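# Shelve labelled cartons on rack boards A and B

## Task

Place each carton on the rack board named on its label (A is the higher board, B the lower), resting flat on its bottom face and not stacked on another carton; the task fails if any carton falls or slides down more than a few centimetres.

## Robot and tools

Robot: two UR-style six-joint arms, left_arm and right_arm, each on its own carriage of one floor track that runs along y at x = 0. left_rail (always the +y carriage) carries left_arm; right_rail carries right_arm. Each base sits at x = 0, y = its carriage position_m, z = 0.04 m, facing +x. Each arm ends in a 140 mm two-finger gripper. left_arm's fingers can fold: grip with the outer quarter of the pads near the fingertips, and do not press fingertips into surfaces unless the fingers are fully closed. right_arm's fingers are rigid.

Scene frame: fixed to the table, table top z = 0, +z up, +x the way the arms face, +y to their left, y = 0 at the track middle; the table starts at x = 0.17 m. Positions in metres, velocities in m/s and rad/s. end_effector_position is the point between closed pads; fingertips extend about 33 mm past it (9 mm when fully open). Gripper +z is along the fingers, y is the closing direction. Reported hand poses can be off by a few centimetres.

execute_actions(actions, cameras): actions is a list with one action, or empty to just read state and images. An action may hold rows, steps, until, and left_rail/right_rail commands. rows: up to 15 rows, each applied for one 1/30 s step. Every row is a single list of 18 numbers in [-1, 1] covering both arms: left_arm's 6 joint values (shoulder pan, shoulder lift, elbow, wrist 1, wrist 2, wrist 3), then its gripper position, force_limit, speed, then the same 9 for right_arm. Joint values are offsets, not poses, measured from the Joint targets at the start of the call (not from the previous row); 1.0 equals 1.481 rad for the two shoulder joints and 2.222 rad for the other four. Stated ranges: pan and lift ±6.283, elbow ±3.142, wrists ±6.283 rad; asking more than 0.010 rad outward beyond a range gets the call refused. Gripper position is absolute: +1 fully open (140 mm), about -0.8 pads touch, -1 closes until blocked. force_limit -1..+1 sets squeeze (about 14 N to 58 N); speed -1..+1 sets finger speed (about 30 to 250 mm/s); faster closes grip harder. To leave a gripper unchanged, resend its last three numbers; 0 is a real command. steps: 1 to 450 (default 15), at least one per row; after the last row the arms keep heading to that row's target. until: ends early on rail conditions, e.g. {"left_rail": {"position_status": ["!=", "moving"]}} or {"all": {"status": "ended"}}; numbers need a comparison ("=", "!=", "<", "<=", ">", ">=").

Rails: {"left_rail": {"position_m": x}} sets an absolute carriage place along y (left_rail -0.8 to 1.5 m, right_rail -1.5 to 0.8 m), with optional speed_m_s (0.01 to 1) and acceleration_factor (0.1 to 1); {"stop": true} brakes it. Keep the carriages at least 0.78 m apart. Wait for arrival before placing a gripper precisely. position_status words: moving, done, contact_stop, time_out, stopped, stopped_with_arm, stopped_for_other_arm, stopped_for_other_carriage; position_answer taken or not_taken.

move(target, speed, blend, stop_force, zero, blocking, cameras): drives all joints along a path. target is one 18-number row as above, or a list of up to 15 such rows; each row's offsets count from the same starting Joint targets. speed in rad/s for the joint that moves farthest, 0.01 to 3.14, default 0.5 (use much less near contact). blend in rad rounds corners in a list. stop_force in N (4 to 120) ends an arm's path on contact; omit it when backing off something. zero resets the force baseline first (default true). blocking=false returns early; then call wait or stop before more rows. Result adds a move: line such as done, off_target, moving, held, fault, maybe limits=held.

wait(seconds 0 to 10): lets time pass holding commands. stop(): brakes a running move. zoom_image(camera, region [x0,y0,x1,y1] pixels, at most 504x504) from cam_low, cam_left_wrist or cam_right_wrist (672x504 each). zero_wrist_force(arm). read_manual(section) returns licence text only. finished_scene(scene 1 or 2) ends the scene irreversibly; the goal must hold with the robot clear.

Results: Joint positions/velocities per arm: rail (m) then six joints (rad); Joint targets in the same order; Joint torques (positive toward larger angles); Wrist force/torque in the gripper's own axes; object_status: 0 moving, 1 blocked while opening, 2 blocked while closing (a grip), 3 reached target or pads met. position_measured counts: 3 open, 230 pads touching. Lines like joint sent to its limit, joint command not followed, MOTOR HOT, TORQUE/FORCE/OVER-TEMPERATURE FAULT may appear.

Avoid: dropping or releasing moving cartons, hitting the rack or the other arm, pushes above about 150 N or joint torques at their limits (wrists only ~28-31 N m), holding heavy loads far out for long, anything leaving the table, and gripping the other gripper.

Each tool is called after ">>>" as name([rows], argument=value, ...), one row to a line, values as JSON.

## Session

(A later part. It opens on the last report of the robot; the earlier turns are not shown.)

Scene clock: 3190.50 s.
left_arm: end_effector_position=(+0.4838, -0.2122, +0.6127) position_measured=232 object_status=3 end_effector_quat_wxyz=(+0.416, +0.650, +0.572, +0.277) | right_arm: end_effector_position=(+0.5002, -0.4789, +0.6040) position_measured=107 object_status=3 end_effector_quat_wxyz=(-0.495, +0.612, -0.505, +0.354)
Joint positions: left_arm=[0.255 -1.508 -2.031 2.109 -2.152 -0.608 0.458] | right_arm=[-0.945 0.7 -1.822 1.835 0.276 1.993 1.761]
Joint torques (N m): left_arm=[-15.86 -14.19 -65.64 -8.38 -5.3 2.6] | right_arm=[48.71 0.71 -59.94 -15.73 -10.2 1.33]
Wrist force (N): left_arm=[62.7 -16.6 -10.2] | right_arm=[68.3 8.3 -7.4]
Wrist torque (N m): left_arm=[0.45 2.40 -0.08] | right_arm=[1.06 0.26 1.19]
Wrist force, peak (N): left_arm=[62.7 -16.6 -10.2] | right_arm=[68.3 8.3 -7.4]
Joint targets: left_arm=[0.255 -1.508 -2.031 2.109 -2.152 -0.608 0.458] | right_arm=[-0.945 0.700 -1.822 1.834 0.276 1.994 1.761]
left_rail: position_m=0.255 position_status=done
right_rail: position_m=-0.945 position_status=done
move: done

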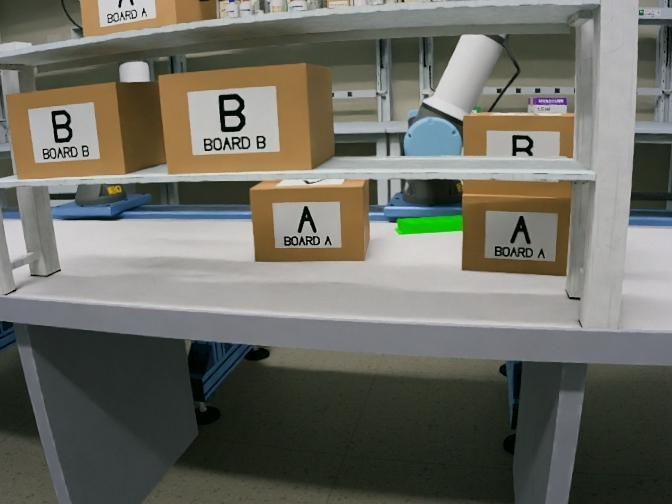

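>>> move([
  [0.05201,0.03009,-0.00354,-0.05721,-0.01812,0.05045,-1,-1,-0.5,-0.03324,0.01781,-0.00910,-0.00541,-0.02125,-0.00677,0.18,-1,-0.5],
  [0.11379,0.06939,-0.01202,-0.11637,-0.04274,0.10333,-1,-1,-0.5,-0.07105,0.04288,-0.02224,-0.01146,-0.04551,-0.01419,0.18,-1,-0.5],
  [0.17766,0.11439,-0.02578,-0.16789,-0.07105,0.15090,-1,-1,-0.5,-0.10833,0.07432,-0.03957,-0.01707,-0.06945,-0.02122,0.18,-1,-0.5],
], speed=0.15, blend=0.01, cameras=["cam_low"])

Scene clock: 3292.27 s.
left_arm: end_effector_position=(+0.6008, -0.2129, +0.6123) position_measured=232 object_status=3 end_effector_quat_wxyz=(+0.416, +0.651, +0.572, +0.277) | right_arm: end_effector_position=(+0.6167, -0.4780, +0.6039) position_measured=107 object_status=3 end_effector_quat_wxyz=(-0.495, +0.612, -0.505, +0.354)
Joint positions: left_arm=[0.255 -1.245 -1.862 2.052 -2.525 -0.766 0.793] | right_arm=[-0.945 0.54 -1.712 1.747 0.238 1.839 1.714]
Joint torques (N m): left_arm=[-25.48 8.81 -89.87 -21.7 -17.3 2.33] | right_arm=[23.67 -16.65 -60.61 -14.69 -31.72 -3.88]
Wrist force (N): left_arm=[62.4 -15.4 -9.6] | right_arm=[66.9 9.6 -7.6]
Wrist torque (N m): left_arm=[0.42 2.26 -0.08] | right_arm=[1.01 0.26 0.76]
Wrist force, peak (N): left_arm=[71.5 -16.9 -12.7] | right_arm=[77.1 8.5 -8.9]
Joint targets: left_arm=[0.255 -1.245 -1.862 2.052 -2.525 -0.766 0.793] | right_arm=[-0.945 0.539 -1.712 1.746 0.238 1.839 1.714]
left_rail: position_m=0.255 position_status=done
right_rail: position_m=-0.945 position_status=done
move: done

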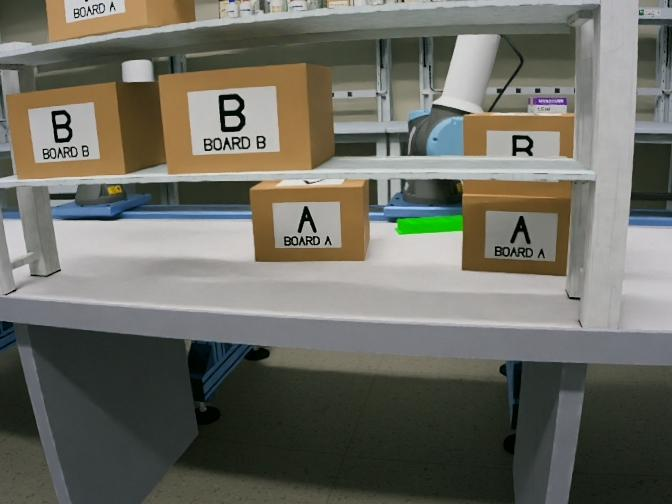

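>>> move([
  [0.05800,0.04498,-0.01770,-0.03883,-0.02763,0.03807,-1,-1,-0.5,-0.03201,0.03409,-0.01995,-0.00430,-0.02052,-0.00594,0.18,-1,-0.5],
  [0.11047,0.08978,-0.03847,-0.06791,-0.05383,0.06872,-1,-1,-0.5,-0.05935,0.07050,-0.04259,-0.00688,-0.03807,-0.01098,0.18,-1,-0.5],
  [0.15463,0.13096,-0.06030,-0.08810,-0.07660,0.09230,-1,-1,-0.5,-0.08170,0.10580,-0.06598,-0.00773,-0.05248,-0.01503,0.18,-1,-0.5],
  [0.16482,0.14074,-0.06569,-0.09257,-0.08186,0.09761,-1,-1,-0.5,-0.08683,0.11428,-0.07166,-0.00793,-0.05581,-0.01593,0.18,-1,-0.5],
], speed=0.15, blend=0.01, cameras=["cam_low", "cam_left_wrist", "cam_right_wrist"])

Scene clock: 3319.87 s.
left_arm: end_effector_position=(+0.7425, -0.2131, +0.6127) position_measured=232 object_status=3 end_effector_quat_wxyz=(+0.416, +0.651, +0.572, +0.277) | right_arm: end_effector_position=(+0.7586, -0.4779, +0.6039) position_measured=107 object_status=3 end_effector_quat_wxyz=(-0.495, +0.612, -0.504, +0.354)
Joint positions: left_arm=[0.255 -1.001 -1.653 1.906 -2.731 -0.948 1.01] | right_arm=[-0.945 0.411 -1.543 1.587 0.22 1.715 1.679]
Joint torques (N m): left_arm=[-31.17 -18.1 -90.25 -19.98 -20.83 2.46] | right_arm=[31.84 -38.46 -59.31 -12.96 -29.51 -3.58]
Wrist force (N): left_arm=[56.9 -13.8 -9.5] | right_arm=[61.1 9.4 -6.5]
Wrist torque (N m): left_arm=[0.42 2.07 -0.10] | right_arm=[0.96 0.18 0.57]
Wrist force, peak (N): left_arm=[66.8 -15.0 -11.1] | right_arm=[71.3 10.0 -8.2]
Joint targets: left_arm=[0.255 -1.001 -1.653 1.906 -2.731 -0.948 1.010] | right_arm=[-0.945 0.411 -1.543 1.587 0.220 1.715 1.679]
left_rail: position_m=0.255 position_status=done
right_rail: position_m=-0.945 position_status=done
move: done; blend cut to 0.0075 rad at target 3
cam_left_wrist: T_world_to_cam=[[0.497354, 0.00184079, 0.867546, -0.891475], [-0.468209, -0.841291, 0.270204, -0.00100829], [0.730356, -0.54058, -0.417557, -0.218912], [0, 0, 0, 1]] pos_world=[0.60279, -0.117546, 0.682259]
cam_right_wrist: T_world_to_cam=[[-0.284502, 0.0181777, -0.958503, 0.810344], [-0.510915, 0.843127, 0.167639, 0.691039], [0.811187, 0.537407, -0.230584, -0.0432839], [0, 0, 0, 1]] pos_world=[0.618718, -0.574103, 0.650892]

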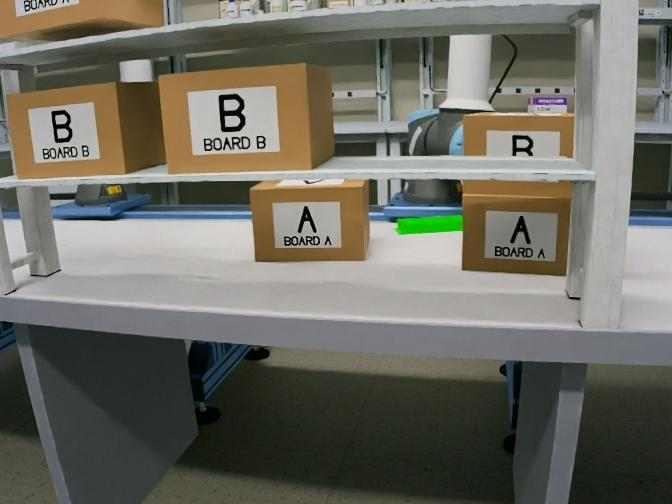

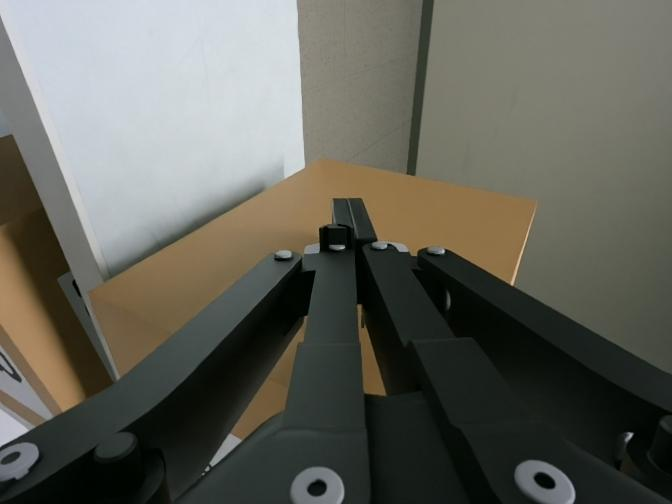

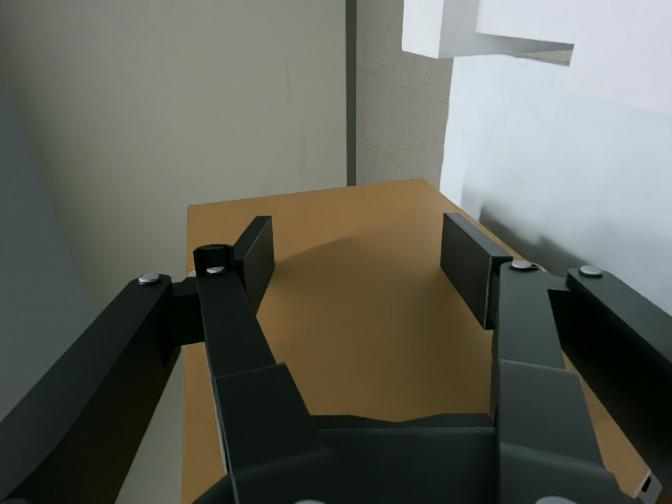

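>>> move(target=[0,0.01161,0.02167,-0.02941,0,0,-1,-1,-0.5,0,0.00288,0.02567,-0.02758,0,0,0.18,-1,-0.5], speed=0.03, stop_force=10, cameras=["cam_low", "cam_left_wrist", "cam_right_wrist"])

Scene clock: 3349.37 s.
left_arm: end_effector_position=(+0.7427, -0.2132, +0.5800) position_measured=232 object_status=3 end_effector_quat_wxyz=(+0.416, +0.650, +0.572, +0.277) | right_arm: end_effector_position=(+0.7589, -0.4779, +0.5743) position_measured=107 object_status=3 end_effector_quat_wxyz=(-0.495, +0.612, -0.504, +0.354)
Joint positions: left_arm=[0.255 -1.001 -1.637 1.951 -2.792 -0.948 1.01] | right_arm=[-0.945 0.411 -1.539 1.636 0.168 1.715 1.679]
Joint torques (N m): left_arm=[-35.25 -53.54 -81.84 -5.62 -20.73 2.74] | right_arm=[34.57 -54.51 -54.28 -2.66 -25.25 0.97]
Wrist force (N): left_arm=[58.6 -6.3 -11.4] | right_arm=[60.8 2.4 -10.6]
Wrist torque (N m): left_arm=[0.36 2.19 -0.22] | right_arm=[-0.23 0.09 -0.34]
Wrist force, peak (N): left_arm=[59.9 -14.4 -9.3] | right_arm=[64.6 10.3 -6.7]
Joint targets: left_arm=[0.255 -1.001 -1.637 1.951 -2.792 -0.948 1.010] | right_arm=[-0.945 0.411 -1.539 1.636 0.168 1.715 1.679]
left_rail: position_m=0.255 position_status=done
right_rail: position_m=-0.945 position_status=done
move: contact (left_arm, right_arm)
cam_left_wrist: T_world_to_cam=[[0.497233, 0.00203522, 0.867615, -0.863105], [-0.468232, -0.841241, 0.270319, 0.00781903], [0.730423, -0.540656, -0.41734, -0.23283], [0, 0, 0, 1]] pos_world=[0.60289, -0.117547, 0.64956]
cam_right_wrist: T_world_to_cam=[[-0.284275, 0.0182136, -0.95857, 0.781858], [-0.510927, 0.843139, 0.167542, 0.69628], [0.811259, 0.537387, -0.230377, -0.0504253], [0, 0, 0, 1]] pos_world=[0.618919, -0.574203, 0.621192]

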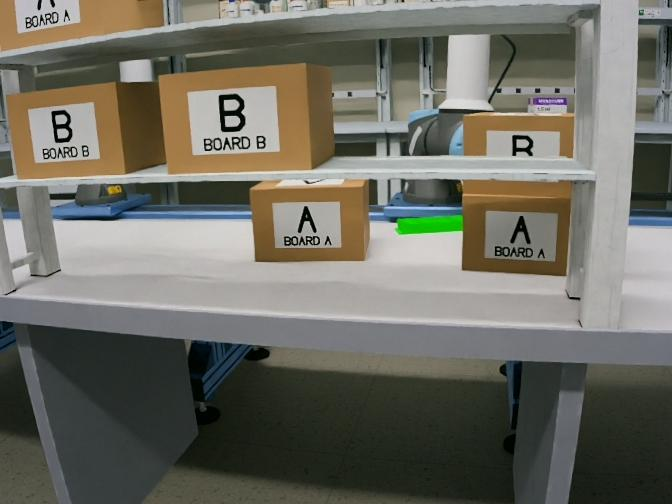

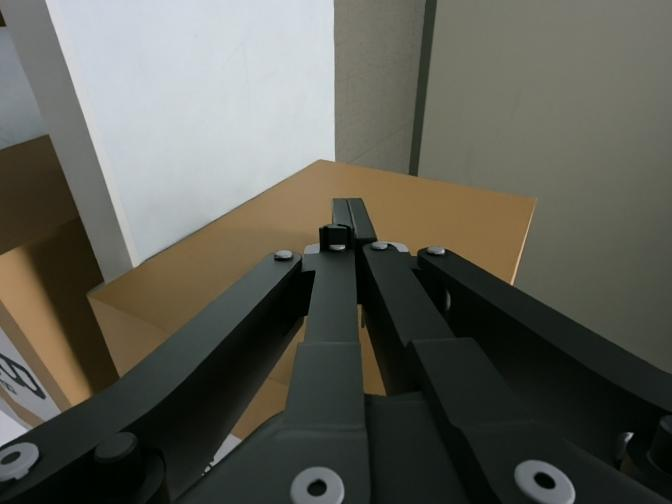

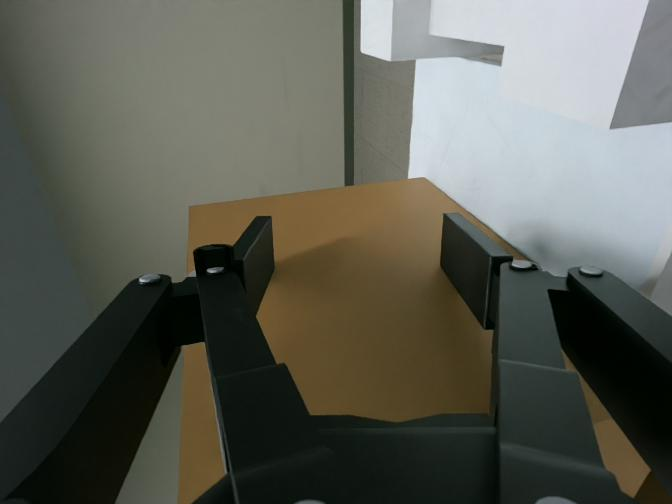

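>>> move([
  [0.00960,-0.01058,0.00685,-0.00258,-0.00506,0.00405,-1,-1,-0.5,-0.01688,-0.01130,0.00769,-0.00055,-0.01086,-0.0018,0.18,-1,-0.5],
  [-0.04618,-0.07404,0.01358,0.05067,0.02394,-0.02480,-1,-1,-0.5,0.00979,-0.05883,0.01487,0.02460,0.00630,0.00288,0.18,-1,-0.5],
  [-0.09980,-0.12015,0.03441,0.08091,0.05086,-0.05617,-1,-1,-0.5,0.03673,-0.09587,0.03742,0.02774,0.02385,0.00729,0.18,-1,-0.5],
  [-0.15780,-0.17026,0.05380,0.12080,0.07849,-0.09338,-1,-1,-0.5,0.06273,-0.13528,0.05978,0.03213,0.04059,0.01170,0.18,-1,-0.5],
  [-0.44308,-0.37862,0.18326,0.34593,0.17907,-0.36166,-1,-1,-0.5,0.16063,-0.28593,0.22813,-0.02973,0.10320,0.03015,0.18,-1,-0.5],
], speed=[0.03,0.25,0.3,0.4,0.7], blend=[0,0.01,0.01,0.01,0], cameras=["cam_low"])

Scene clock: 3465.27 s.
left_arm: end_effector_position=(+0.4307, -0.1546, +0.4900) position_measured=232 object_status=3 end_effector_quat_wxyz=(+0.416, +0.650, +0.572, +0.277) | right_arm: end_effector_position=(+0.4477, -0.5430, +0.4815) position_measured=107 object_status=3 end_effector_quat_wxyz=(-0.495, +0.612, -0.505, +0.354)
Joint positions: left_arm=[0.255 -1.657 -2.198 2.358 -2.024 -0.55 0.207] | right_arm=[-0.945 0.649 -1.963 2.142 0.102 1.945 1.746]
Joint torques (N m): left_arm=[-14.59 -19.23 -42.06 -0.57 5.41 -2.95] | right_arm=[10.54 -23.77 -32.4 -5.19 3.82 2.79]
Wrist force (N): left_arm=[0.0 0.0 -0.4] | right_arm=[-3.3 2.1 3.8]
Wrist torque (N m): left_arm=[0.11 0.07 -0.32] | right_arm=[-0.06 0.57 -0.35]
Wrist force, peak (N): left_arm=[59.0 -7.2 -10.6] | right_arm=[61.2 3.2 -10.0]
Joint targets: left_arm=[0.255 -1.657 -2.198 2.358 -2.023 -0.550 0.207] | right_arm=[-0.945 0.649 -1.963 2.143 0.102 1.945 1.746]
left_rail: position_m=0.255 position_status=done
right_rail: position_m=-0.945 position_status=done
move: done

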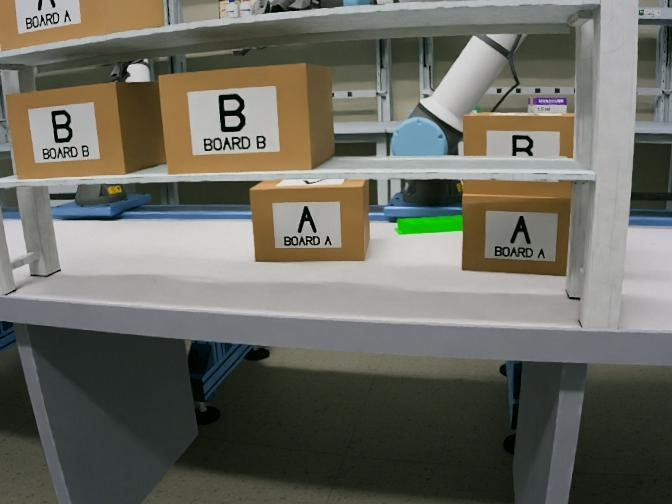

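>>> execute_actions([
  {"left_rail": {"position_m": 0.6}, "steps": 120, "until": {"left_rail": {"position_status": ["!=", "moving"]}}},
], cameras=[])

>>> execute_actions([
  {"right_rail": {"position_m": -0.6}, "steps": 120, "until": {"right_rail": {"position_status": ["!=", "moving"]}}},
], cameras=["cam_low", "cam_left_wrist", "cam_right_wrist"])

Scene clock: 3500.63 s.
left_arm: end_effector_position=(+0.4307, +0.1903, +0.4900) position_measured=232 object_status=3 end_effector_quat_wxyz=(+0.416, +0.650, +0.572, +0.277) end_effector_velocity=(+0.000, +0.001, +0.000) end_effector_angular_velocity=(-0.002, +0.000, +0.000) | right_arm: end_effector_position=(+0.4477, -0.5430, +0.4815) position_measured=107 object_status=3 end_effector_quat_wxyz=(-0.495, +0.612, -0.505, +0.354)
Joint positions: left_arm=[0.6 -1.657 -2.198 2.358 -2.023 -0.55 0.207] | right_arm=[-0.945 0.649 -1.963 2.143 0.102 1.945 1.746]
Joint velocities: left_arm=[0.001 0 -0.001 0 -0.001 0 -0.001] | right_arm=[within noise]
Joint torques (N m): left_arm=[7.63 2.05 -48.61 -0.99 5.21 -2.56] | right_arm=[10.39 -23.01 -43.27 -2.71 3.35 2.63]
Wrist force (N): left_arm=[0.2 -0.1 -0.3] | right_arm=[-3.5 2.1 3.9]
Wrist torque (N m): left_arm=[0.07 0.05 -0.31] | right_arm=[-0.05 0.61 -0.35]
Wrist force, peak (N): left_arm=[1.8 -0.2 -0.4] | right_arm=[-3.7 2.5 3.9]
Joint targets: left_arm=[0.600 -1.657 -2.198 2.358 -2.023 -0.550 0.207] | right_arm=[-0.945 0.649 -1.963 2.143 0.102 1.945 1.746]
Tool commands: left_gripper/position=-1.0 left_gripper/force_limit=-1.0 left_gripper/speed=-0.5 right_gripper/position=+0.18 right_gripper/force_limit=-1.0 right_gripper/speed=-0.5
left_rail: position_m=0.600 position_status=done
right_rail: position_m=-0.945 position_status=done

Scene clock: 3502.33 s.
left_arm: end_effector_position=(+0.4307, +0.1904, +0.4900) position_measured=232 object_status=3 end_effector_quat_wxyz=(+0.416, +0.650, +0.572, +0.277) | right_arm: end_effector_position=(+0.4477, -0.1982, +0.4815) position_measured=107 object_status=3 end_effector_quat_wxyz=(-0.495, +0.612, -0.505, +0.354) end_effector_velocity=(-0.001, +0.002, +0.001) end_effector_angular_velocity=(+0.000, -0.002, +0.004)
Joint positions: left_arm=[0.6 -1.657 -2.198 2.358 -2.023 -0.55 0.207] | right_arm=[-0.6 0.649 -1.963 2.143 0.102 1.945 1.746]
Joint velocities: left_arm=[within noise] | right_arm=[0.001 0.002 -0.002 0 0 -0.002 -0.002]
Joint torques (N m): left_arm=[9.54 23.68 -51.46 -1.03 5.2 -2.93] | right_arm=[8.8 -8.55 -46.34 -1.92 3.07 2.6]
Wrist force (N): left_arm=[0.3 0.1 -0.4] | right_arm=[-3.4 2.2 3.6]
Wrist torque (N m): left_arm=[0.14 0.02 -0.31] | right_arm=[-0.04 0.58 -0.35]
Wrist force, peak (N): left_arm=[0.3 0.2 -0.6] | right_arm=[-5.0 2.4 4.2]
Joint targets: left_arm=[0.600 -1.657 -2.198 2.358 -2.023 -0.550 0.207] | right_arm=[-0.600 0.649 -1.963 2.143 0.102 1.945 1.746]
Tool commands: left_gripper/position=-1.0 left_gripper/force_limit=-1.0 left_gripper/speed=-0.5 right_gripper/position=+0.18 right_gripper/force_limit=-1.0 right_gripper/speed=-0.5
left_rail: position_m=0.600 position_status=done
right_rail: position_m=-0.600 position_status=done
cam_left_wrist: T_world_to_cam=[[0.497802, 0.00215501, 0.867288, -0.630808], [-0.46782, -0.841377, 0.270608, 0.22523], [0.7303, -0.540444, -0.417831, 0.175948], [0, 0, 0, 1]] pos_world=[0.29089, 0.285953, 0.55966]
cam_right_wrist: T_world_to_cam=[[-0.284555, 0.0189205, -0.958473, 0.599584], [-0.510623, 0.843184, 0.16824, 0.316467], [0.811352, 0.537292, -0.230271, 0.0301853], [0, 0, 0, 1]] pos_world=[0.307719, -0.294402, 0.528393]

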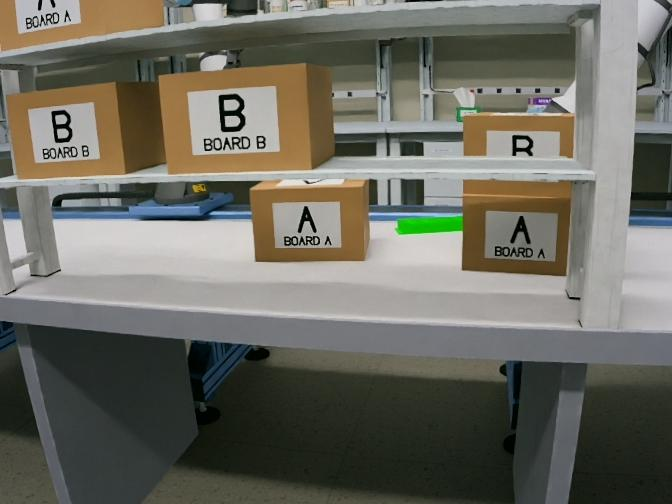

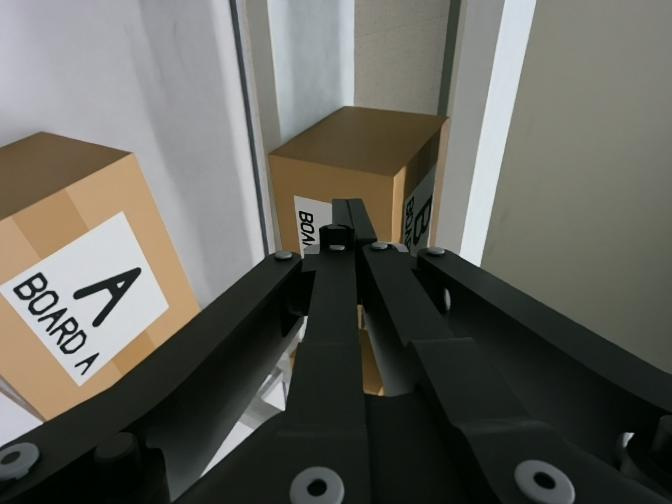

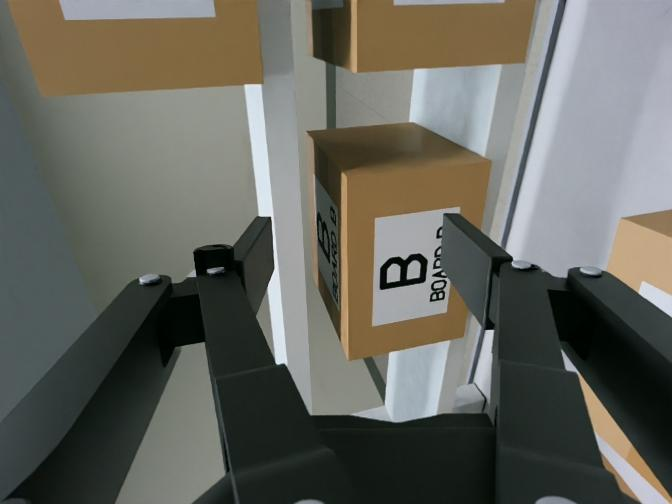

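>>> zoom_image(camera="cam_low", region=[240, 160, 480, 290])

>>> zoom_image(camera="cam_left_wrist", region=[0, 100, 300, 440])

>>> zoom_image(camera="cam_right_wrist", region=[480, 180, 672, 504])

Scaled by 2.100.

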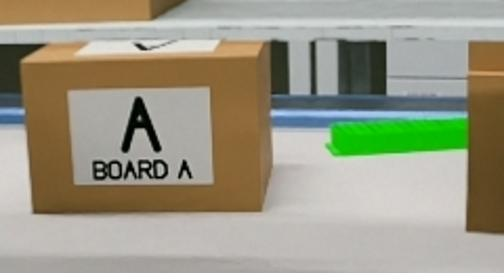

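Scaled by 1.482.

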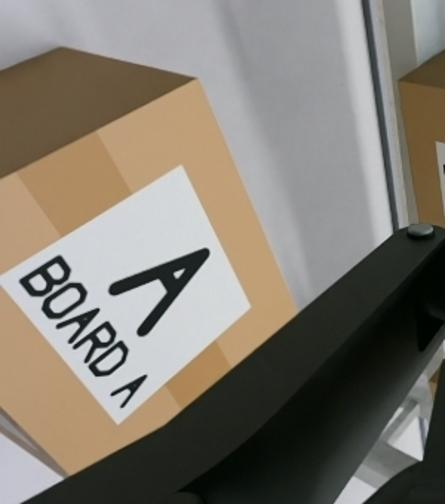

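Scaled by 1.556.

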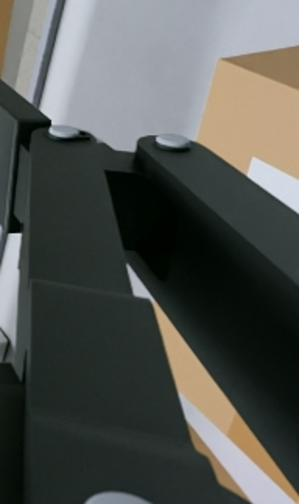

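>>> move([
  [0.00188,0.16394,0.12387,-0.23545,-0.00025,0.00216,-1,-1,-0.5,0.02311,0.12767,0.11217,-0.19565,0.01440,0.00459,0.18,-1,-0.5],
  [0.00266,0.36339,0.16671,-0.41205,-0.00041,0.00324,-1,-1,-0.5,0.03629,0.25479,0.14943,-0.31654,0.02282,0.00702,0.18,-1,-0.5],
  [0.00359,0.63089,0.18238,-0.60698,-0.00059,0.00437,-1,-1,-0.5,0.04738,0.41142,0.16808,-0.43861,0.02992,0.00932,0.18,-1,-0.5],
], speed=[0.5,0.45,0.35], blend=[0.03,0.03,0], cameras=["cam_low", "cam_left_wrist", "cam_right_wrist"])

Scene clock: 3705.00 s.
left_arm: end_effector_position=(+0.4308, +0.1701, +0.0999) position_measured=232 object_status=3 end_effector_quat_wxyz=(+0.416, +0.650, +0.572, +0.277) | right_arm: end_effector_position=(+0.4474, -0.1698, +0.0914) position_measured=107 object_status=3 end_effector_quat_wxyz=(-0.496, +0.612, -0.504, +0.354)
Joint positions: left_arm=[0.6 -1.652 -1.264 2.763 -3.372 -0.551 0.216] | right_arm=[-0.6 0.719 -1.353 2.516 -0.873 2.011 1.766]
Joint torques (N m): left_arm=[12.8 -21.14 3.66 -8.72 -0.69 2.02] | right_arm=[11.32 -28.05 -9.58 -4.68 3.95 2.72]
Wrist force (N): left_arm=[-0.1 -0.1 -0.5] | right_arm=[-3.1 2.0 4.4]
Wrist torque (N m): left_arm=[0.06 0.11 -0.28] | right_arm=[-0.09 0.59 -0.29]
Wrist force, peak (N): left_arm=[0.4 1.8 -1.4] | right_arm=[-3.5 3.2 4.8]
Joint targets: left_arm=[0.600 -1.652 -1.263 2.763 -3.372 -0.551 0.216] | right_arm=[-0.600 0.719 -1.353 2.516 -0.873 2.011 1.766]
left_rail: position_m=0.600 position_status=done
right_rail: position_m=-0.600 position_status=done
move: done
cam_left_wrist: T_world_to_cam=[[0.497657, 0.00278308, 0.86737, -0.292539], [-0.467793, -0.841235, 0.271097, 0.313743], [0.730416, -0.540662, -0.417344, 0.00186218], [0, 0, 0, 1]] pos_world=[0.29099, 0.265753, 0.169461]
cam_right_wrist: T_world_to_cam=[[-0.284413, 0.0181563, -0.95853, 0.224977], [-0.511537, 0.842729, 0.167745, 0.358477], [0.810826, 0.538032, -0.230395, -0.0743142], [0, 0, 0, 1]] pos_world=[0.307616, -0.2662, 0.138393]

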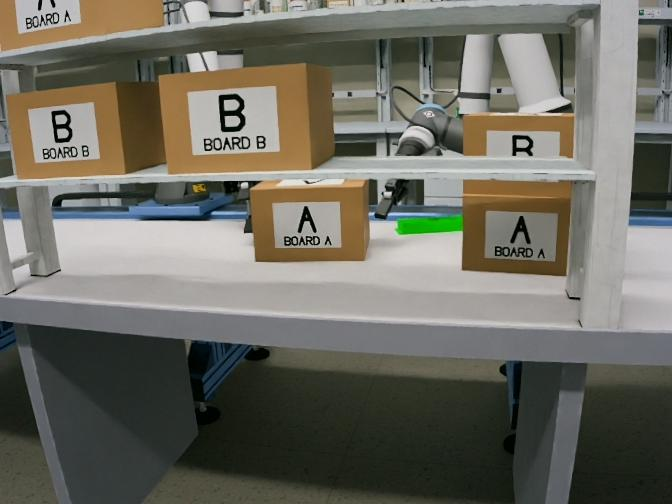

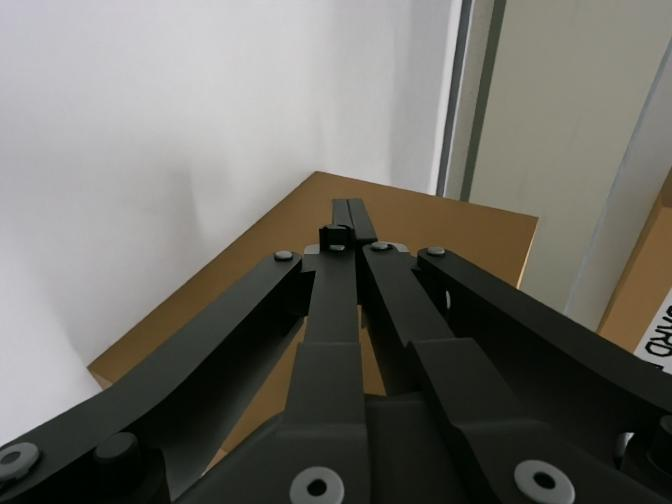

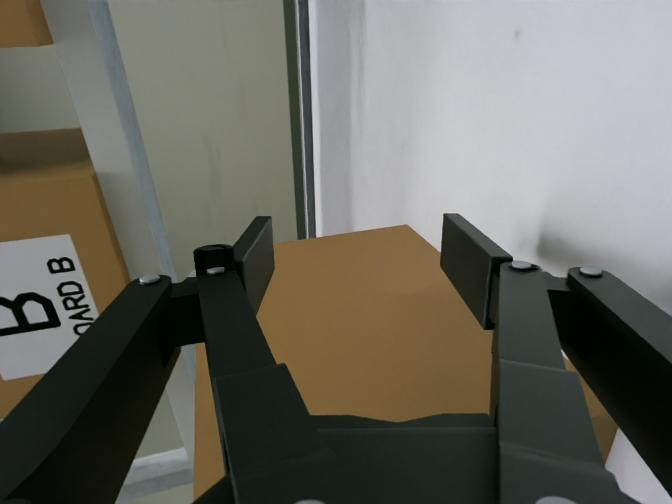

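>>> move([
  [0.00436,0.01100,-0.02469,0.01288,-0.00088,0.00531,-1,-1,-0.5,0.05416,0.03127,-0.03285,0.01747,0.03451,0.01202,0.18,-1,-0.5],
  [0.00628,0.01706,-0.03708,0.01923,-0.00127,0.00788,-1,-1,-0.5,0.07298,0.04306,-0.04584,0.02483,0.04649,0.01674,0.18,-1,-0.5],
], speed=[0.06,0.05], blend=[0.005,0], stop_force=6, cameras=["cam_low"])

Scene clock: 3724.23 s.
left_arm: end_effector_position=(+0.4307, +0.1513, +0.0998) position_measured=232 object_status=3 end_effector_quat_wxyz=(+0.416, +0.650, +0.572, +0.277) | right_arm: end_effector_position=(+0.4474, -0.1295, +0.0913) position_measured=107 object_status=3 end_effector_quat_wxyz=(-0.496, +0.612, -0.504, +0.354)
Joint positions: left_arm=[0.6 -1.648 -1.253 2.729 -3.354 -0.552 0.224] | right_arm=[-0.6 0.803 -1.304 2.438 -0.831 2.092 1.795]
Joint torques (N m): left_arm=[-17.31 -61.63 -12.02 -8.16 4.62 -1.87] | right_arm=[-14.55 -58.4 -11.85 -4.5 -2.21 -0.99]
Wrist force (N): left_arm=[3.2 0.1 -0.5] | right_arm=[-1.9 3.6 3.4]
Wrist torque (N m): left_arm=[0.12 0.14 -0.31] | right_arm=[0.20 0.41 -0.32]
Wrist force, peak (N): left_arm=[10.5 0.9 -5.6] | right_arm=[6.2 2.3 -1.4]
Joint targets: left_arm=[0.600 -1.648 -1.253 2.729 -3.354 -0.552 0.224] | right_arm=[-0.600 0.803 -1.304 2.438 -0.831 2.092 1.795]
left_rail: position_m=0.600 position_status=done
right_rail: position_m=-0.600 position_status=done
move: contact (left_arm, right_arm); path passed 1 of 2 targets; left_arm: the elbow is farthest, 0.048 rad from its target; right_arm: the shoulder pan is farthest, 0.024 rad from its target

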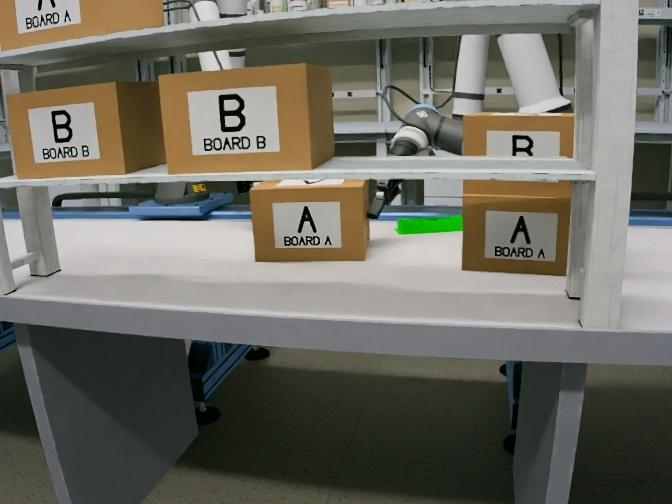

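>>> move(target=[0.00068,0.00189,-0.00412,0.00214,-0.00014,0.00086,-1,-1,-0.5,0.00627,0.00393,-0.00433,0.00245,0.00399,0.00158,0.18,-1,-0.5], speed=0.02, cameras=["cam_left_wrist", "cam_right_wrist"])

Scene clock: 3760.03 s.
left_arm: end_effector_position=(+0.4307, +0.1466, +0.0998) position_measured=232 object_status=3 end_effector_quat_wxyz=(+0.416, +0.650, +0.572, +0.277) | right_arm: end_effector_position=(+0.4474, -0.1248, +0.0912) position_measured=107 object_status=3 end_effector_quat_wxyz=(-0.496, +0.612, -0.505, +0.354)
Joint positions: left_arm=[0.6 -1.647 -1.25 2.72 -3.349 -0.553 0.226] | right_arm=[-0.6 0.812 -1.299 2.429 -0.826 2.101 1.798]
Joint torques (N m): left_arm=[-13.2 -31.11 -68.6 -6.85 -0.73 2.91] | right_arm=[41.14 -30.16 -54.33 -3.35 -9.67 4.68]
Wrist force (N): left_arm=[57.2 -4.4 -14.4] | right_arm=[56.4 -9.7 -22.0]
Wrist torque (N m): left_arm=[0.17 2.22 -0.30] | right_arm=[-0.39 1.19 -1.76]
Wrist force, peak (N): left_arm=[57.2 -4.4 -14.4] | right_arm=[56.4 -9.7 -22.0]
Joint targets: left_arm=[0.600 -1.647 -1.250 2.719 -3.349 -0.553 0.226] | right_arm=[-0.600 0.813 -1.298 2.429 -0.826 2.101 1.798]
left_rail: position_m=0.600 position_status=done
right_rail: position_m=-0.600 position_status=done
move: done
cam_left_wrist: T_world_to_cam=[[0.497618, 0.00239772, 0.867393, -0.292285], [-0.467802, -0.841358, 0.2707, 0.294017], [0.730437, -0.540473, -0.417553, -0.0109559], [0, 0, 0, 1]] pos_world=[0.29099, 0.242153, 0.16936]
cam_right_wrist: T_world_to_cam=[[-0.284713, 0.0187692, -0.958429, 0.224152], [-0.511128, 0.842858, 0.168342, 0.320273], [0.810979, 0.537809, -0.230379, -0.0986433], [0, 0, 0, 1]] pos_world=[0.307517, -0.2211, 0.138193]

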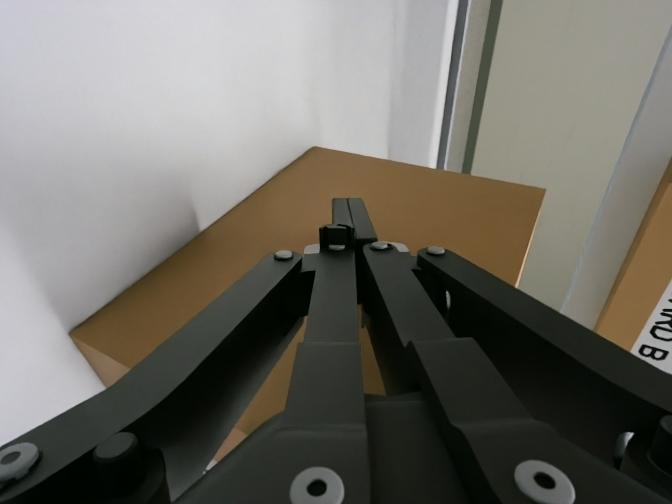

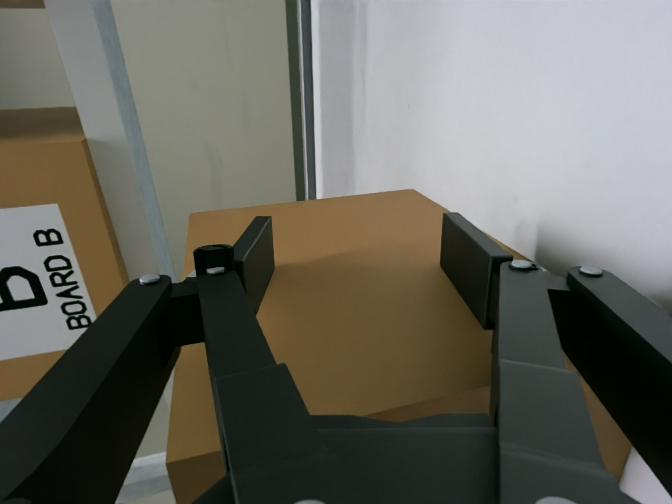

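>>> move([
  [0,-0.07969,-0.00230,0.05539,0,0,-1,-1,-0.5,0,-0.04502,-0.00512,0.03497,0,0,0.18,-1,-0.5],
  [0,-0.16739,-0.00877,0.12032,0,0,-1,-1,-0.5,0,-0.09381,-0.01322,0.07559,0,0,0.18,-1,-0.5],
  [0.00076,-0.27126,-0.02749,0.20752,-0.00008,0.00077,-1,-1,-0.5,-0.00627,-0.16240,-0.02446,0.13181,-0.00395,-0.00153,0.18,-1,-0.5],
  [0.00151,-0.35243,-0.05158,0.28494,-0.00023,0.00171,-1,-1,-0.5,-0.01364,-0.22401,-0.03935,0.18694,-0.00864,-0.00329,0.18,-1,-0.5],
], speed=[0.12,0.2,0.2,0.2], blend=0.01, cameras=["cam_low", "cam_left_wrist", "cam_right_wrist"])

Scene clock: 3893.03 s.
left_arm: end_effector_position=(+0.4308, +0.1357, +0.2649) position_measured=232 object_status=3 end_effector_quat_wxyz=(+0.416, +0.650, +0.572, +0.277) | right_arm: end_effector_position=(+0.4473, -0.1353, +0.2567) position_measured=107 object_status=3 end_effector_quat_wxyz=(-0.496, +0.612, -0.504, +0.354)
Joint positions: left_arm=[0.6 -1.645 -1.772 2.605 -2.717 -0.553 0.229] | right_arm=[-0.6 0.793 -1.63 2.341 -0.411 2.082 1.791]
Joint torques (N m): left_arm=[-10.15 -42.71 -87.04 -6.45 -1.48 2.75] | right_arm=[8.9 -53.29 -69.45 -6.69 -25.39 -1.03]
Wrist force (N): left_arm=[53.1 -6.3 -9.9] | right_arm=[52.5 16.2 -3.4]
Wrist torque (N m): left_arm=[0.29 2.06 -0.30] | right_arm=[-0.46 1.35 -1.15]
Wrist force, peak (N): left_arm=[67.9 -6.0 -15.1] | right_arm=[67.7 17.2 -5.7]
Joint targets: left_arm=[0.600 -1.645 -1.772 2.605 -2.716 -0.553 0.229] | right_arm=[-0.600 0.793 -1.630 2.341 -0.410 2.082 1.791]
left_rail: position_m=0.600 position_status=done
right_rail: position_m=-0.600 position_status=done
move: done
cam_left_wrist: T_world_to_cam=[[0.497559, 0.00301906, 0.867425, -0.435517], [-0.46773, -0.84123, 0.27122, 0.239956], [0.730523, -0.540669, -0.417149, 0.0519345], [0, 0, 0, 1]] pos_world=[0.290991, 0.231253, 0.334362]
cam_right_wrist: T_world_to_cam=[[-0.284338, 0.0188051, -0.95854, 0.382747], [-0.511478, 0.842663, 0.168255, 0.301348], [0.81089, 0.538114, -0.229983, -0.0546981], [0, 0, 0, 1]] pos_world=[0.307317, -0.231699, 0.303595]

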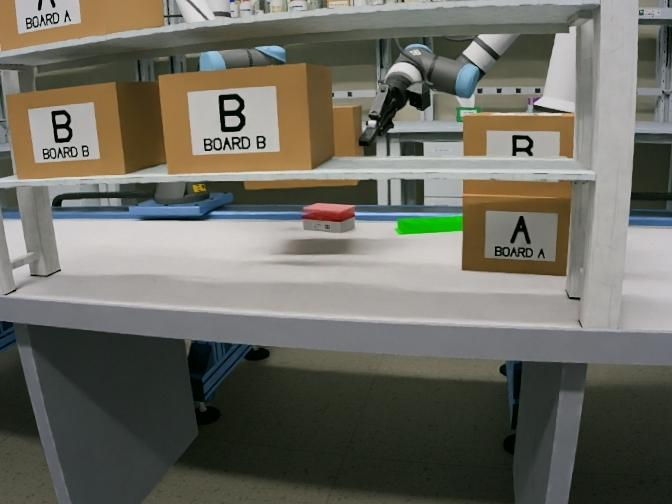

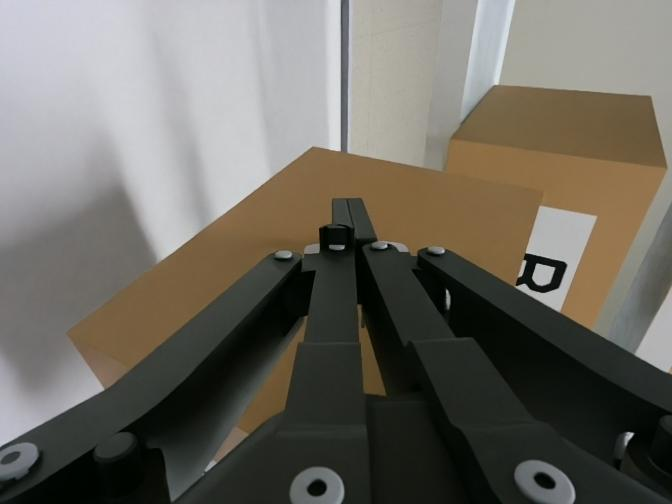

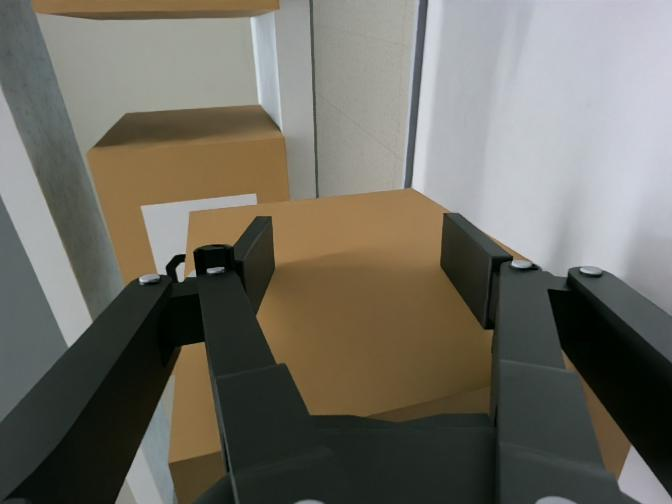

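>>> move([
  [0,-0.07073,-0.02438,0.07153,0,0,-1,-1,-0.5,0,-0.04556,-0.02302,0.05339,0,0,0.18,-1,-0.5],
  [0,-0.12436,-0.05224,0.13513,0,0,-1,-1,-0.5,0,-0.08204,-0.04914,0.10382,0,0,0.18,-1,-0.5],
  [0,-0.16367,-0.08291,0.19200,0,0,-1,-1,-0.5,0,-0.11039,-0.07810,0.15167,0,0,0.18,-1,-0.5],
  [0,-0.19099,-0.11586,0.24316,0,0,-1,-1,-0.5,0,-0.13109,-0.10944,0.19682,0,0,0.18,-1,-0.5],
  [0,-0.20879,-0.15090,0.29006,0,0,-1,-1,-0.5,0,-0.14504,-0.14320,0.23986,0,0,0.18,-1,-0.5],
  [0,-0.21847,-0.18766,0.33328,0,0,-1,-1,-0.5,0,-0.15304,-0.17921,0.28122,0,0,0.18,-1,-0.5],
  [0,-0.22148,-0.22454,0.37216,0,0,-1,-1,-0.5,0,-0.15563,-0.21592,0.31965,0,0,0.18,-1,-0.5],
], speed=0.22, blend=0.01, cameras=["cam_low", "cam_left_wrist", "cam_right_wrist"])

Scene clock: 3917.20 s.
left_arm: end_effector_position=(+0.4308, +0.1358, +0.6129) position_measured=232 object_status=3 end_effector_quat_wxyz=(+0.416, +0.650, +0.572, +0.277) | right_arm: end_effector_position=(+0.4471, -0.1355, +0.6047) position_measured=107 object_status=3 end_effector_quat_wxyz=(-0.496, +0.612, -0.504, +0.354)
Joint positions: left_arm=[0.6 -1.645 -2.101 2.106 -1.89 -0.553 0.229] | right_arm=[-0.6 0.793 -1.861 1.862 0.3 2.082 1.791]
Joint torques (N m): left_arm=[-40.26 -8.57 -79.92 -7.31 -1.6 2.74] | right_arm=[37.91 -27.23 -69.27 -6.41 -13.39 -1.06]
Wrist force (N): left_arm=[57.2 -7.4 -11.1] | right_arm=[56.5 15.7 -4.5]
Wrist torque (N m): left_arm=[0.26 2.15 -0.28] | right_arm=[-0.35 1.46 -0.98]
Wrist force, peak (N): left_arm=[67.9 -6.4 -14.5] | right_arm=[67.8 17.0 -6.5]
Joint targets: left_arm=[0.600 -1.645 -2.101 2.106 -1.889 -0.553 0.229] | right_arm=[-0.600 0.793 -1.861 1.862 0.300 2.082 1.791]
left_rail: position_m=0.600 position_status=done
right_rail: position_m=-0.600 position_status=done
move: done
cam_left_wrist: T_world_to_cam=[[0.497559, 0.00301906, 0.867425, -0.737381], [-0.46773, -0.84123, 0.27122, 0.145656], [0.730523, -0.540669, -0.417149, 0.197156], [0, 0, 0, 1]] pos_world=[0.290991, 0.231353, 0.682362]
cam_right_wrist: T_world_to_cam=[[-0.284235, 0.0188721, -0.958569, 0.716297], [-0.511382, 0.842726, 0.168227, 0.242917], [0.810986, 0.538011, -0.229882, 0.0254052], [0, 0, 0, 1]] pos_world=[0.307217, -0.231899, 0.651595]

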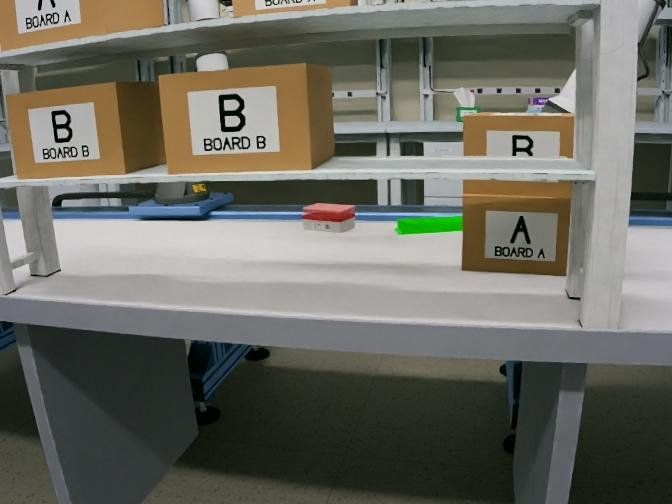

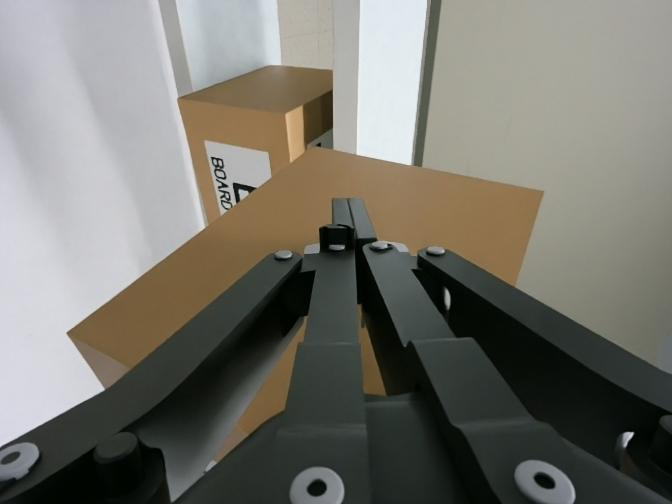

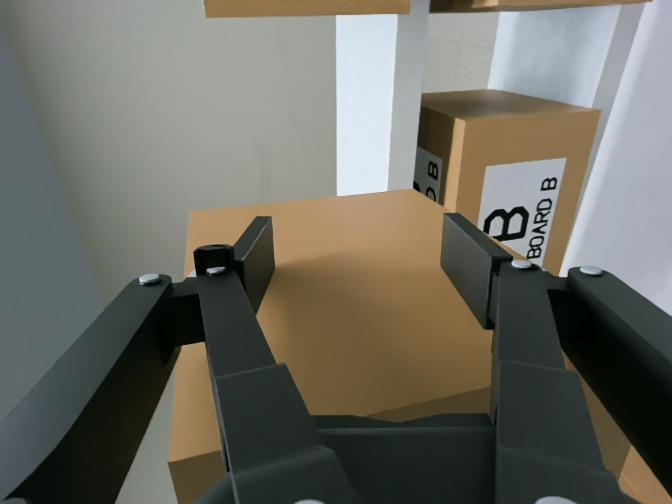

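>>> move([
  [0.04437,0.01882,0.00267,-0.05872,-0.01047,0.05187,-1,-1,-0.5,-0.03213,0.01018,-0.00490,-0.00515,-0.02047,-0.00702,0.18,-1,-0.5],
  [0.08717,0.04022,0.00279,-0.11135,-0.02291,0.09793,-1,-1,-0.5,-0.06183,0.02214,-0.01076,-0.00996,-0.03944,-0.01355,0.18,-1,-0.5],
  [0.14504,0.07285,-0.00067,-0.17516,-0.04293,0.15414,-1,-1,-0.5,-0.09957,0.04128,-0.02045,-0.01599,-0.06358,-0.02115,0.18,-1,-0.5],
  [0.20721,0.11241,-0.00903,-0.23472,-0.06776,0.20717,-1,-1,-0.5,-0.13765,0.06639,-0.03357,-0.02209,-0.08799,-0.02858,0.18,-1,-0.5],
  [0.27137,0.15745,-0.02296,-0.28608,-0.09626,0.25482,-1,-1,-0.5,-0.17473,0.09789,-0.05090,-0.02775,-0.11178,-0.03542,0.18,-1,-0.5],
  [0.32978,0.20280,-0.04054,-0.32531,-0.12412,0.29293,-1,-1,-0.5,-0.20658,0.13211,-0.07087,-0.03197,-0.13225,-0.04136,0.18,-1,-0.5],
  [0.38258,0.24770,-0.06126,-0.35465,-0.15050,0.32381,-1,-1,-0.5,-0.23402,0.16853,-0.09344,-0.03464,-0.14988,-0.04635,0.18,-1,-0.5],
  [0.43047,0.29229,-0.08463,-0.37656,-0.17531,0.34892,-1,-1,-0.5,-0.25776,0.20670,-0.11860,-0.03560,-0.16515,-0.05081,0.18,-1,-0.5],
], speed=0.16, blend=0.01, cameras=["cam_low", "cam_left_wrist", "cam_right_wrist"])

Scene clock: 4022.17 s.
left_arm: end_effector_position=(+0.7358, +0.1361, +0.6130) position_measured=232 object_status=3 end_effector_quat_wxyz=(+0.416, +0.650, +0.572, +0.277) | right_arm: end_effector_position=(+0.7521, -0.1356, +0.6047) position_measured=107 object_status=3 end_effector_quat_wxyz=(-0.495, +0.612, -0.504, +0.354)
Joint positions: left_arm=[0.6 -1.007 -1.668 1.918 -2.726 -0.943 1.004] | right_arm=[-0.6 0.411 -1.555 1.598 0.221 1.715 1.678]
Joint torques (N m): left_arm=[-8.36 -20.16 -75.29 -14.34 -12 2.63] | right_arm=[8.29 -54.6 -65.45 -15.63 -15.61 -0.95]
Wrist force (N): left_arm=[29.3 -4.3 -4.4] | right_arm=[27.8 16.3 0.1]
Wrist torque (N m): left_arm=[0.29 1.19 -0.30] | right_arm=[-0.40 0.90 -1.47]
Wrist force, peak (N): left_arm=[57.6 -7.0 -11.6] | right_arm=[56.7 16.5 -4.7]
Joint targets: left_arm=[0.600 -1.007 -1.668 1.918 -2.726 -0.943 1.005] | right_arm=[-0.600 0.411 -1.555 1.598 0.221 1.715 1.678]
left_rail: position_m=0.600 position_status=done
right_rail: position_m=-0.600 position_status=done
move: done
cam_left_wrist: T_world_to_cam=[[0.497385, 0.00273582, 0.867525, -0.889123], [-0.467689, -0.841389, 0.270797, 0.28884], [0.730667, -0.540423, -0.417215, -0.0255478], [0, 0, 0, 1]] pos_world=[0.595991, 0.231653, 0.682461]
cam_right_wrist: T_world_to_cam=[[-0.284084, 0.0176604, -0.958637, 0.802726], [-0.511662, 0.84277, 0.167153, 0.399788], [0.810863, 0.537983, -0.230381, -0.221392], [0, 0, 0, 1]] pos_world=[0.612117, -0.232001, 0.651692]

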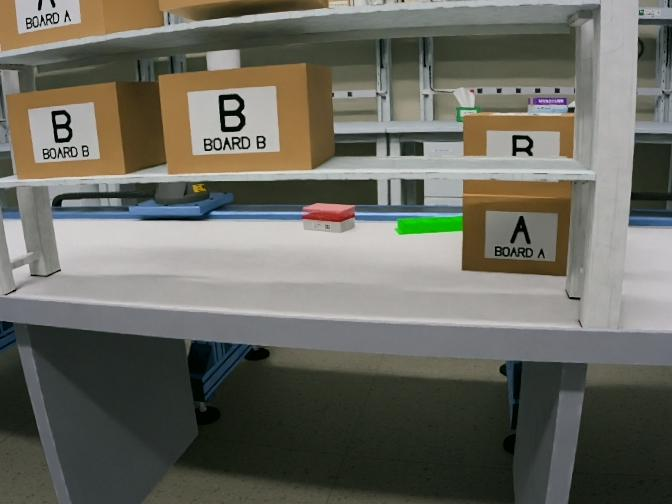

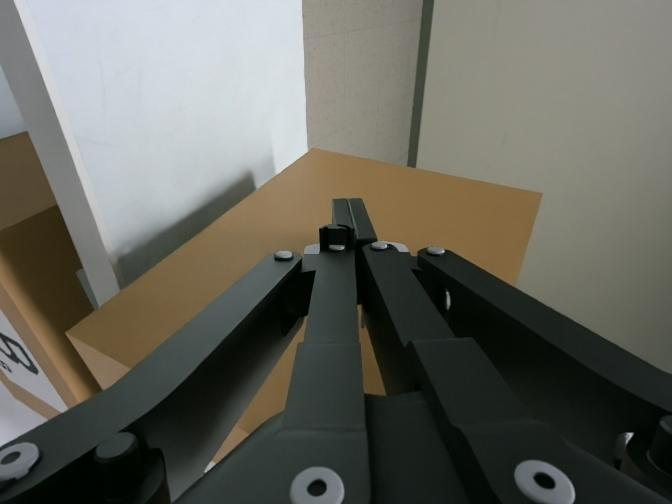

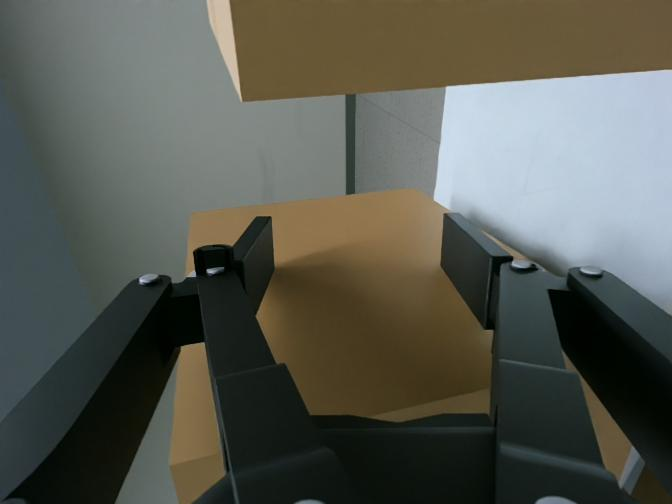

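>>> move(target=[-0.00096,0.00106,-0.00068,0.00026,0.00051,-0.00041,-1,-1,-0.5,0.00169,0.00113,-0.00077,0.00005,0.00108,0.00018,0.18,-1,-0.5], speed=0.02, cameras=[])

Scene clock: 4031.20 s.
left_arm: end_effector_position=(+0.7359, +0.1348, +0.6130) position_measured=232 object_status=3 end_effector_quat_wxyz=(+0.416, +0.650, +0.572, +0.277) | right_arm: end_effector_position=(+0.7522, -0.1343, +0.6047) position_measured=107 object_status=3 end_effector_quat_wxyz=(-0.495, +0.612, -0.504, +0.354)
Joint positions: left_arm=[0.6 -1.008 -1.666 1.916 -2.726 -0.942 1.004] | right_arm=[-0.6 0.413 -1.553 1.596 0.221 1.717 1.678]
Joint torques (N m): left_arm=[-49.67 -10.89 -79.73 -4.33 -6.07 -1.7] | right_arm=[49.42 -48.76 -67.27 -9.12 -7.3 1.51]
Wrist force (N): left_arm=[48.7 -5.5 -8.2] | right_arm=[47.8 17.7 -2.8]
Wrist torque (N m): left_arm=[0.22 1.80 -0.30] | right_arm=[-0.37 1.18 -1.48]
Wrist force, peak (N): left_arm=[48.7 -5.5 -8.2] | right_arm=[47.8 17.7 -2.8]
Joint targets: left_arm=[0.600 -1.009 -1.666 1.916 -2.725 -0.942 1.004] | right_arm=[-0.600 0.413 -1.553 1.596 0.221 1.717 1.678]
left_rail: position_m=0.600 position_status=done
right_rail: position_m=-0.600 position_status=done
move: done


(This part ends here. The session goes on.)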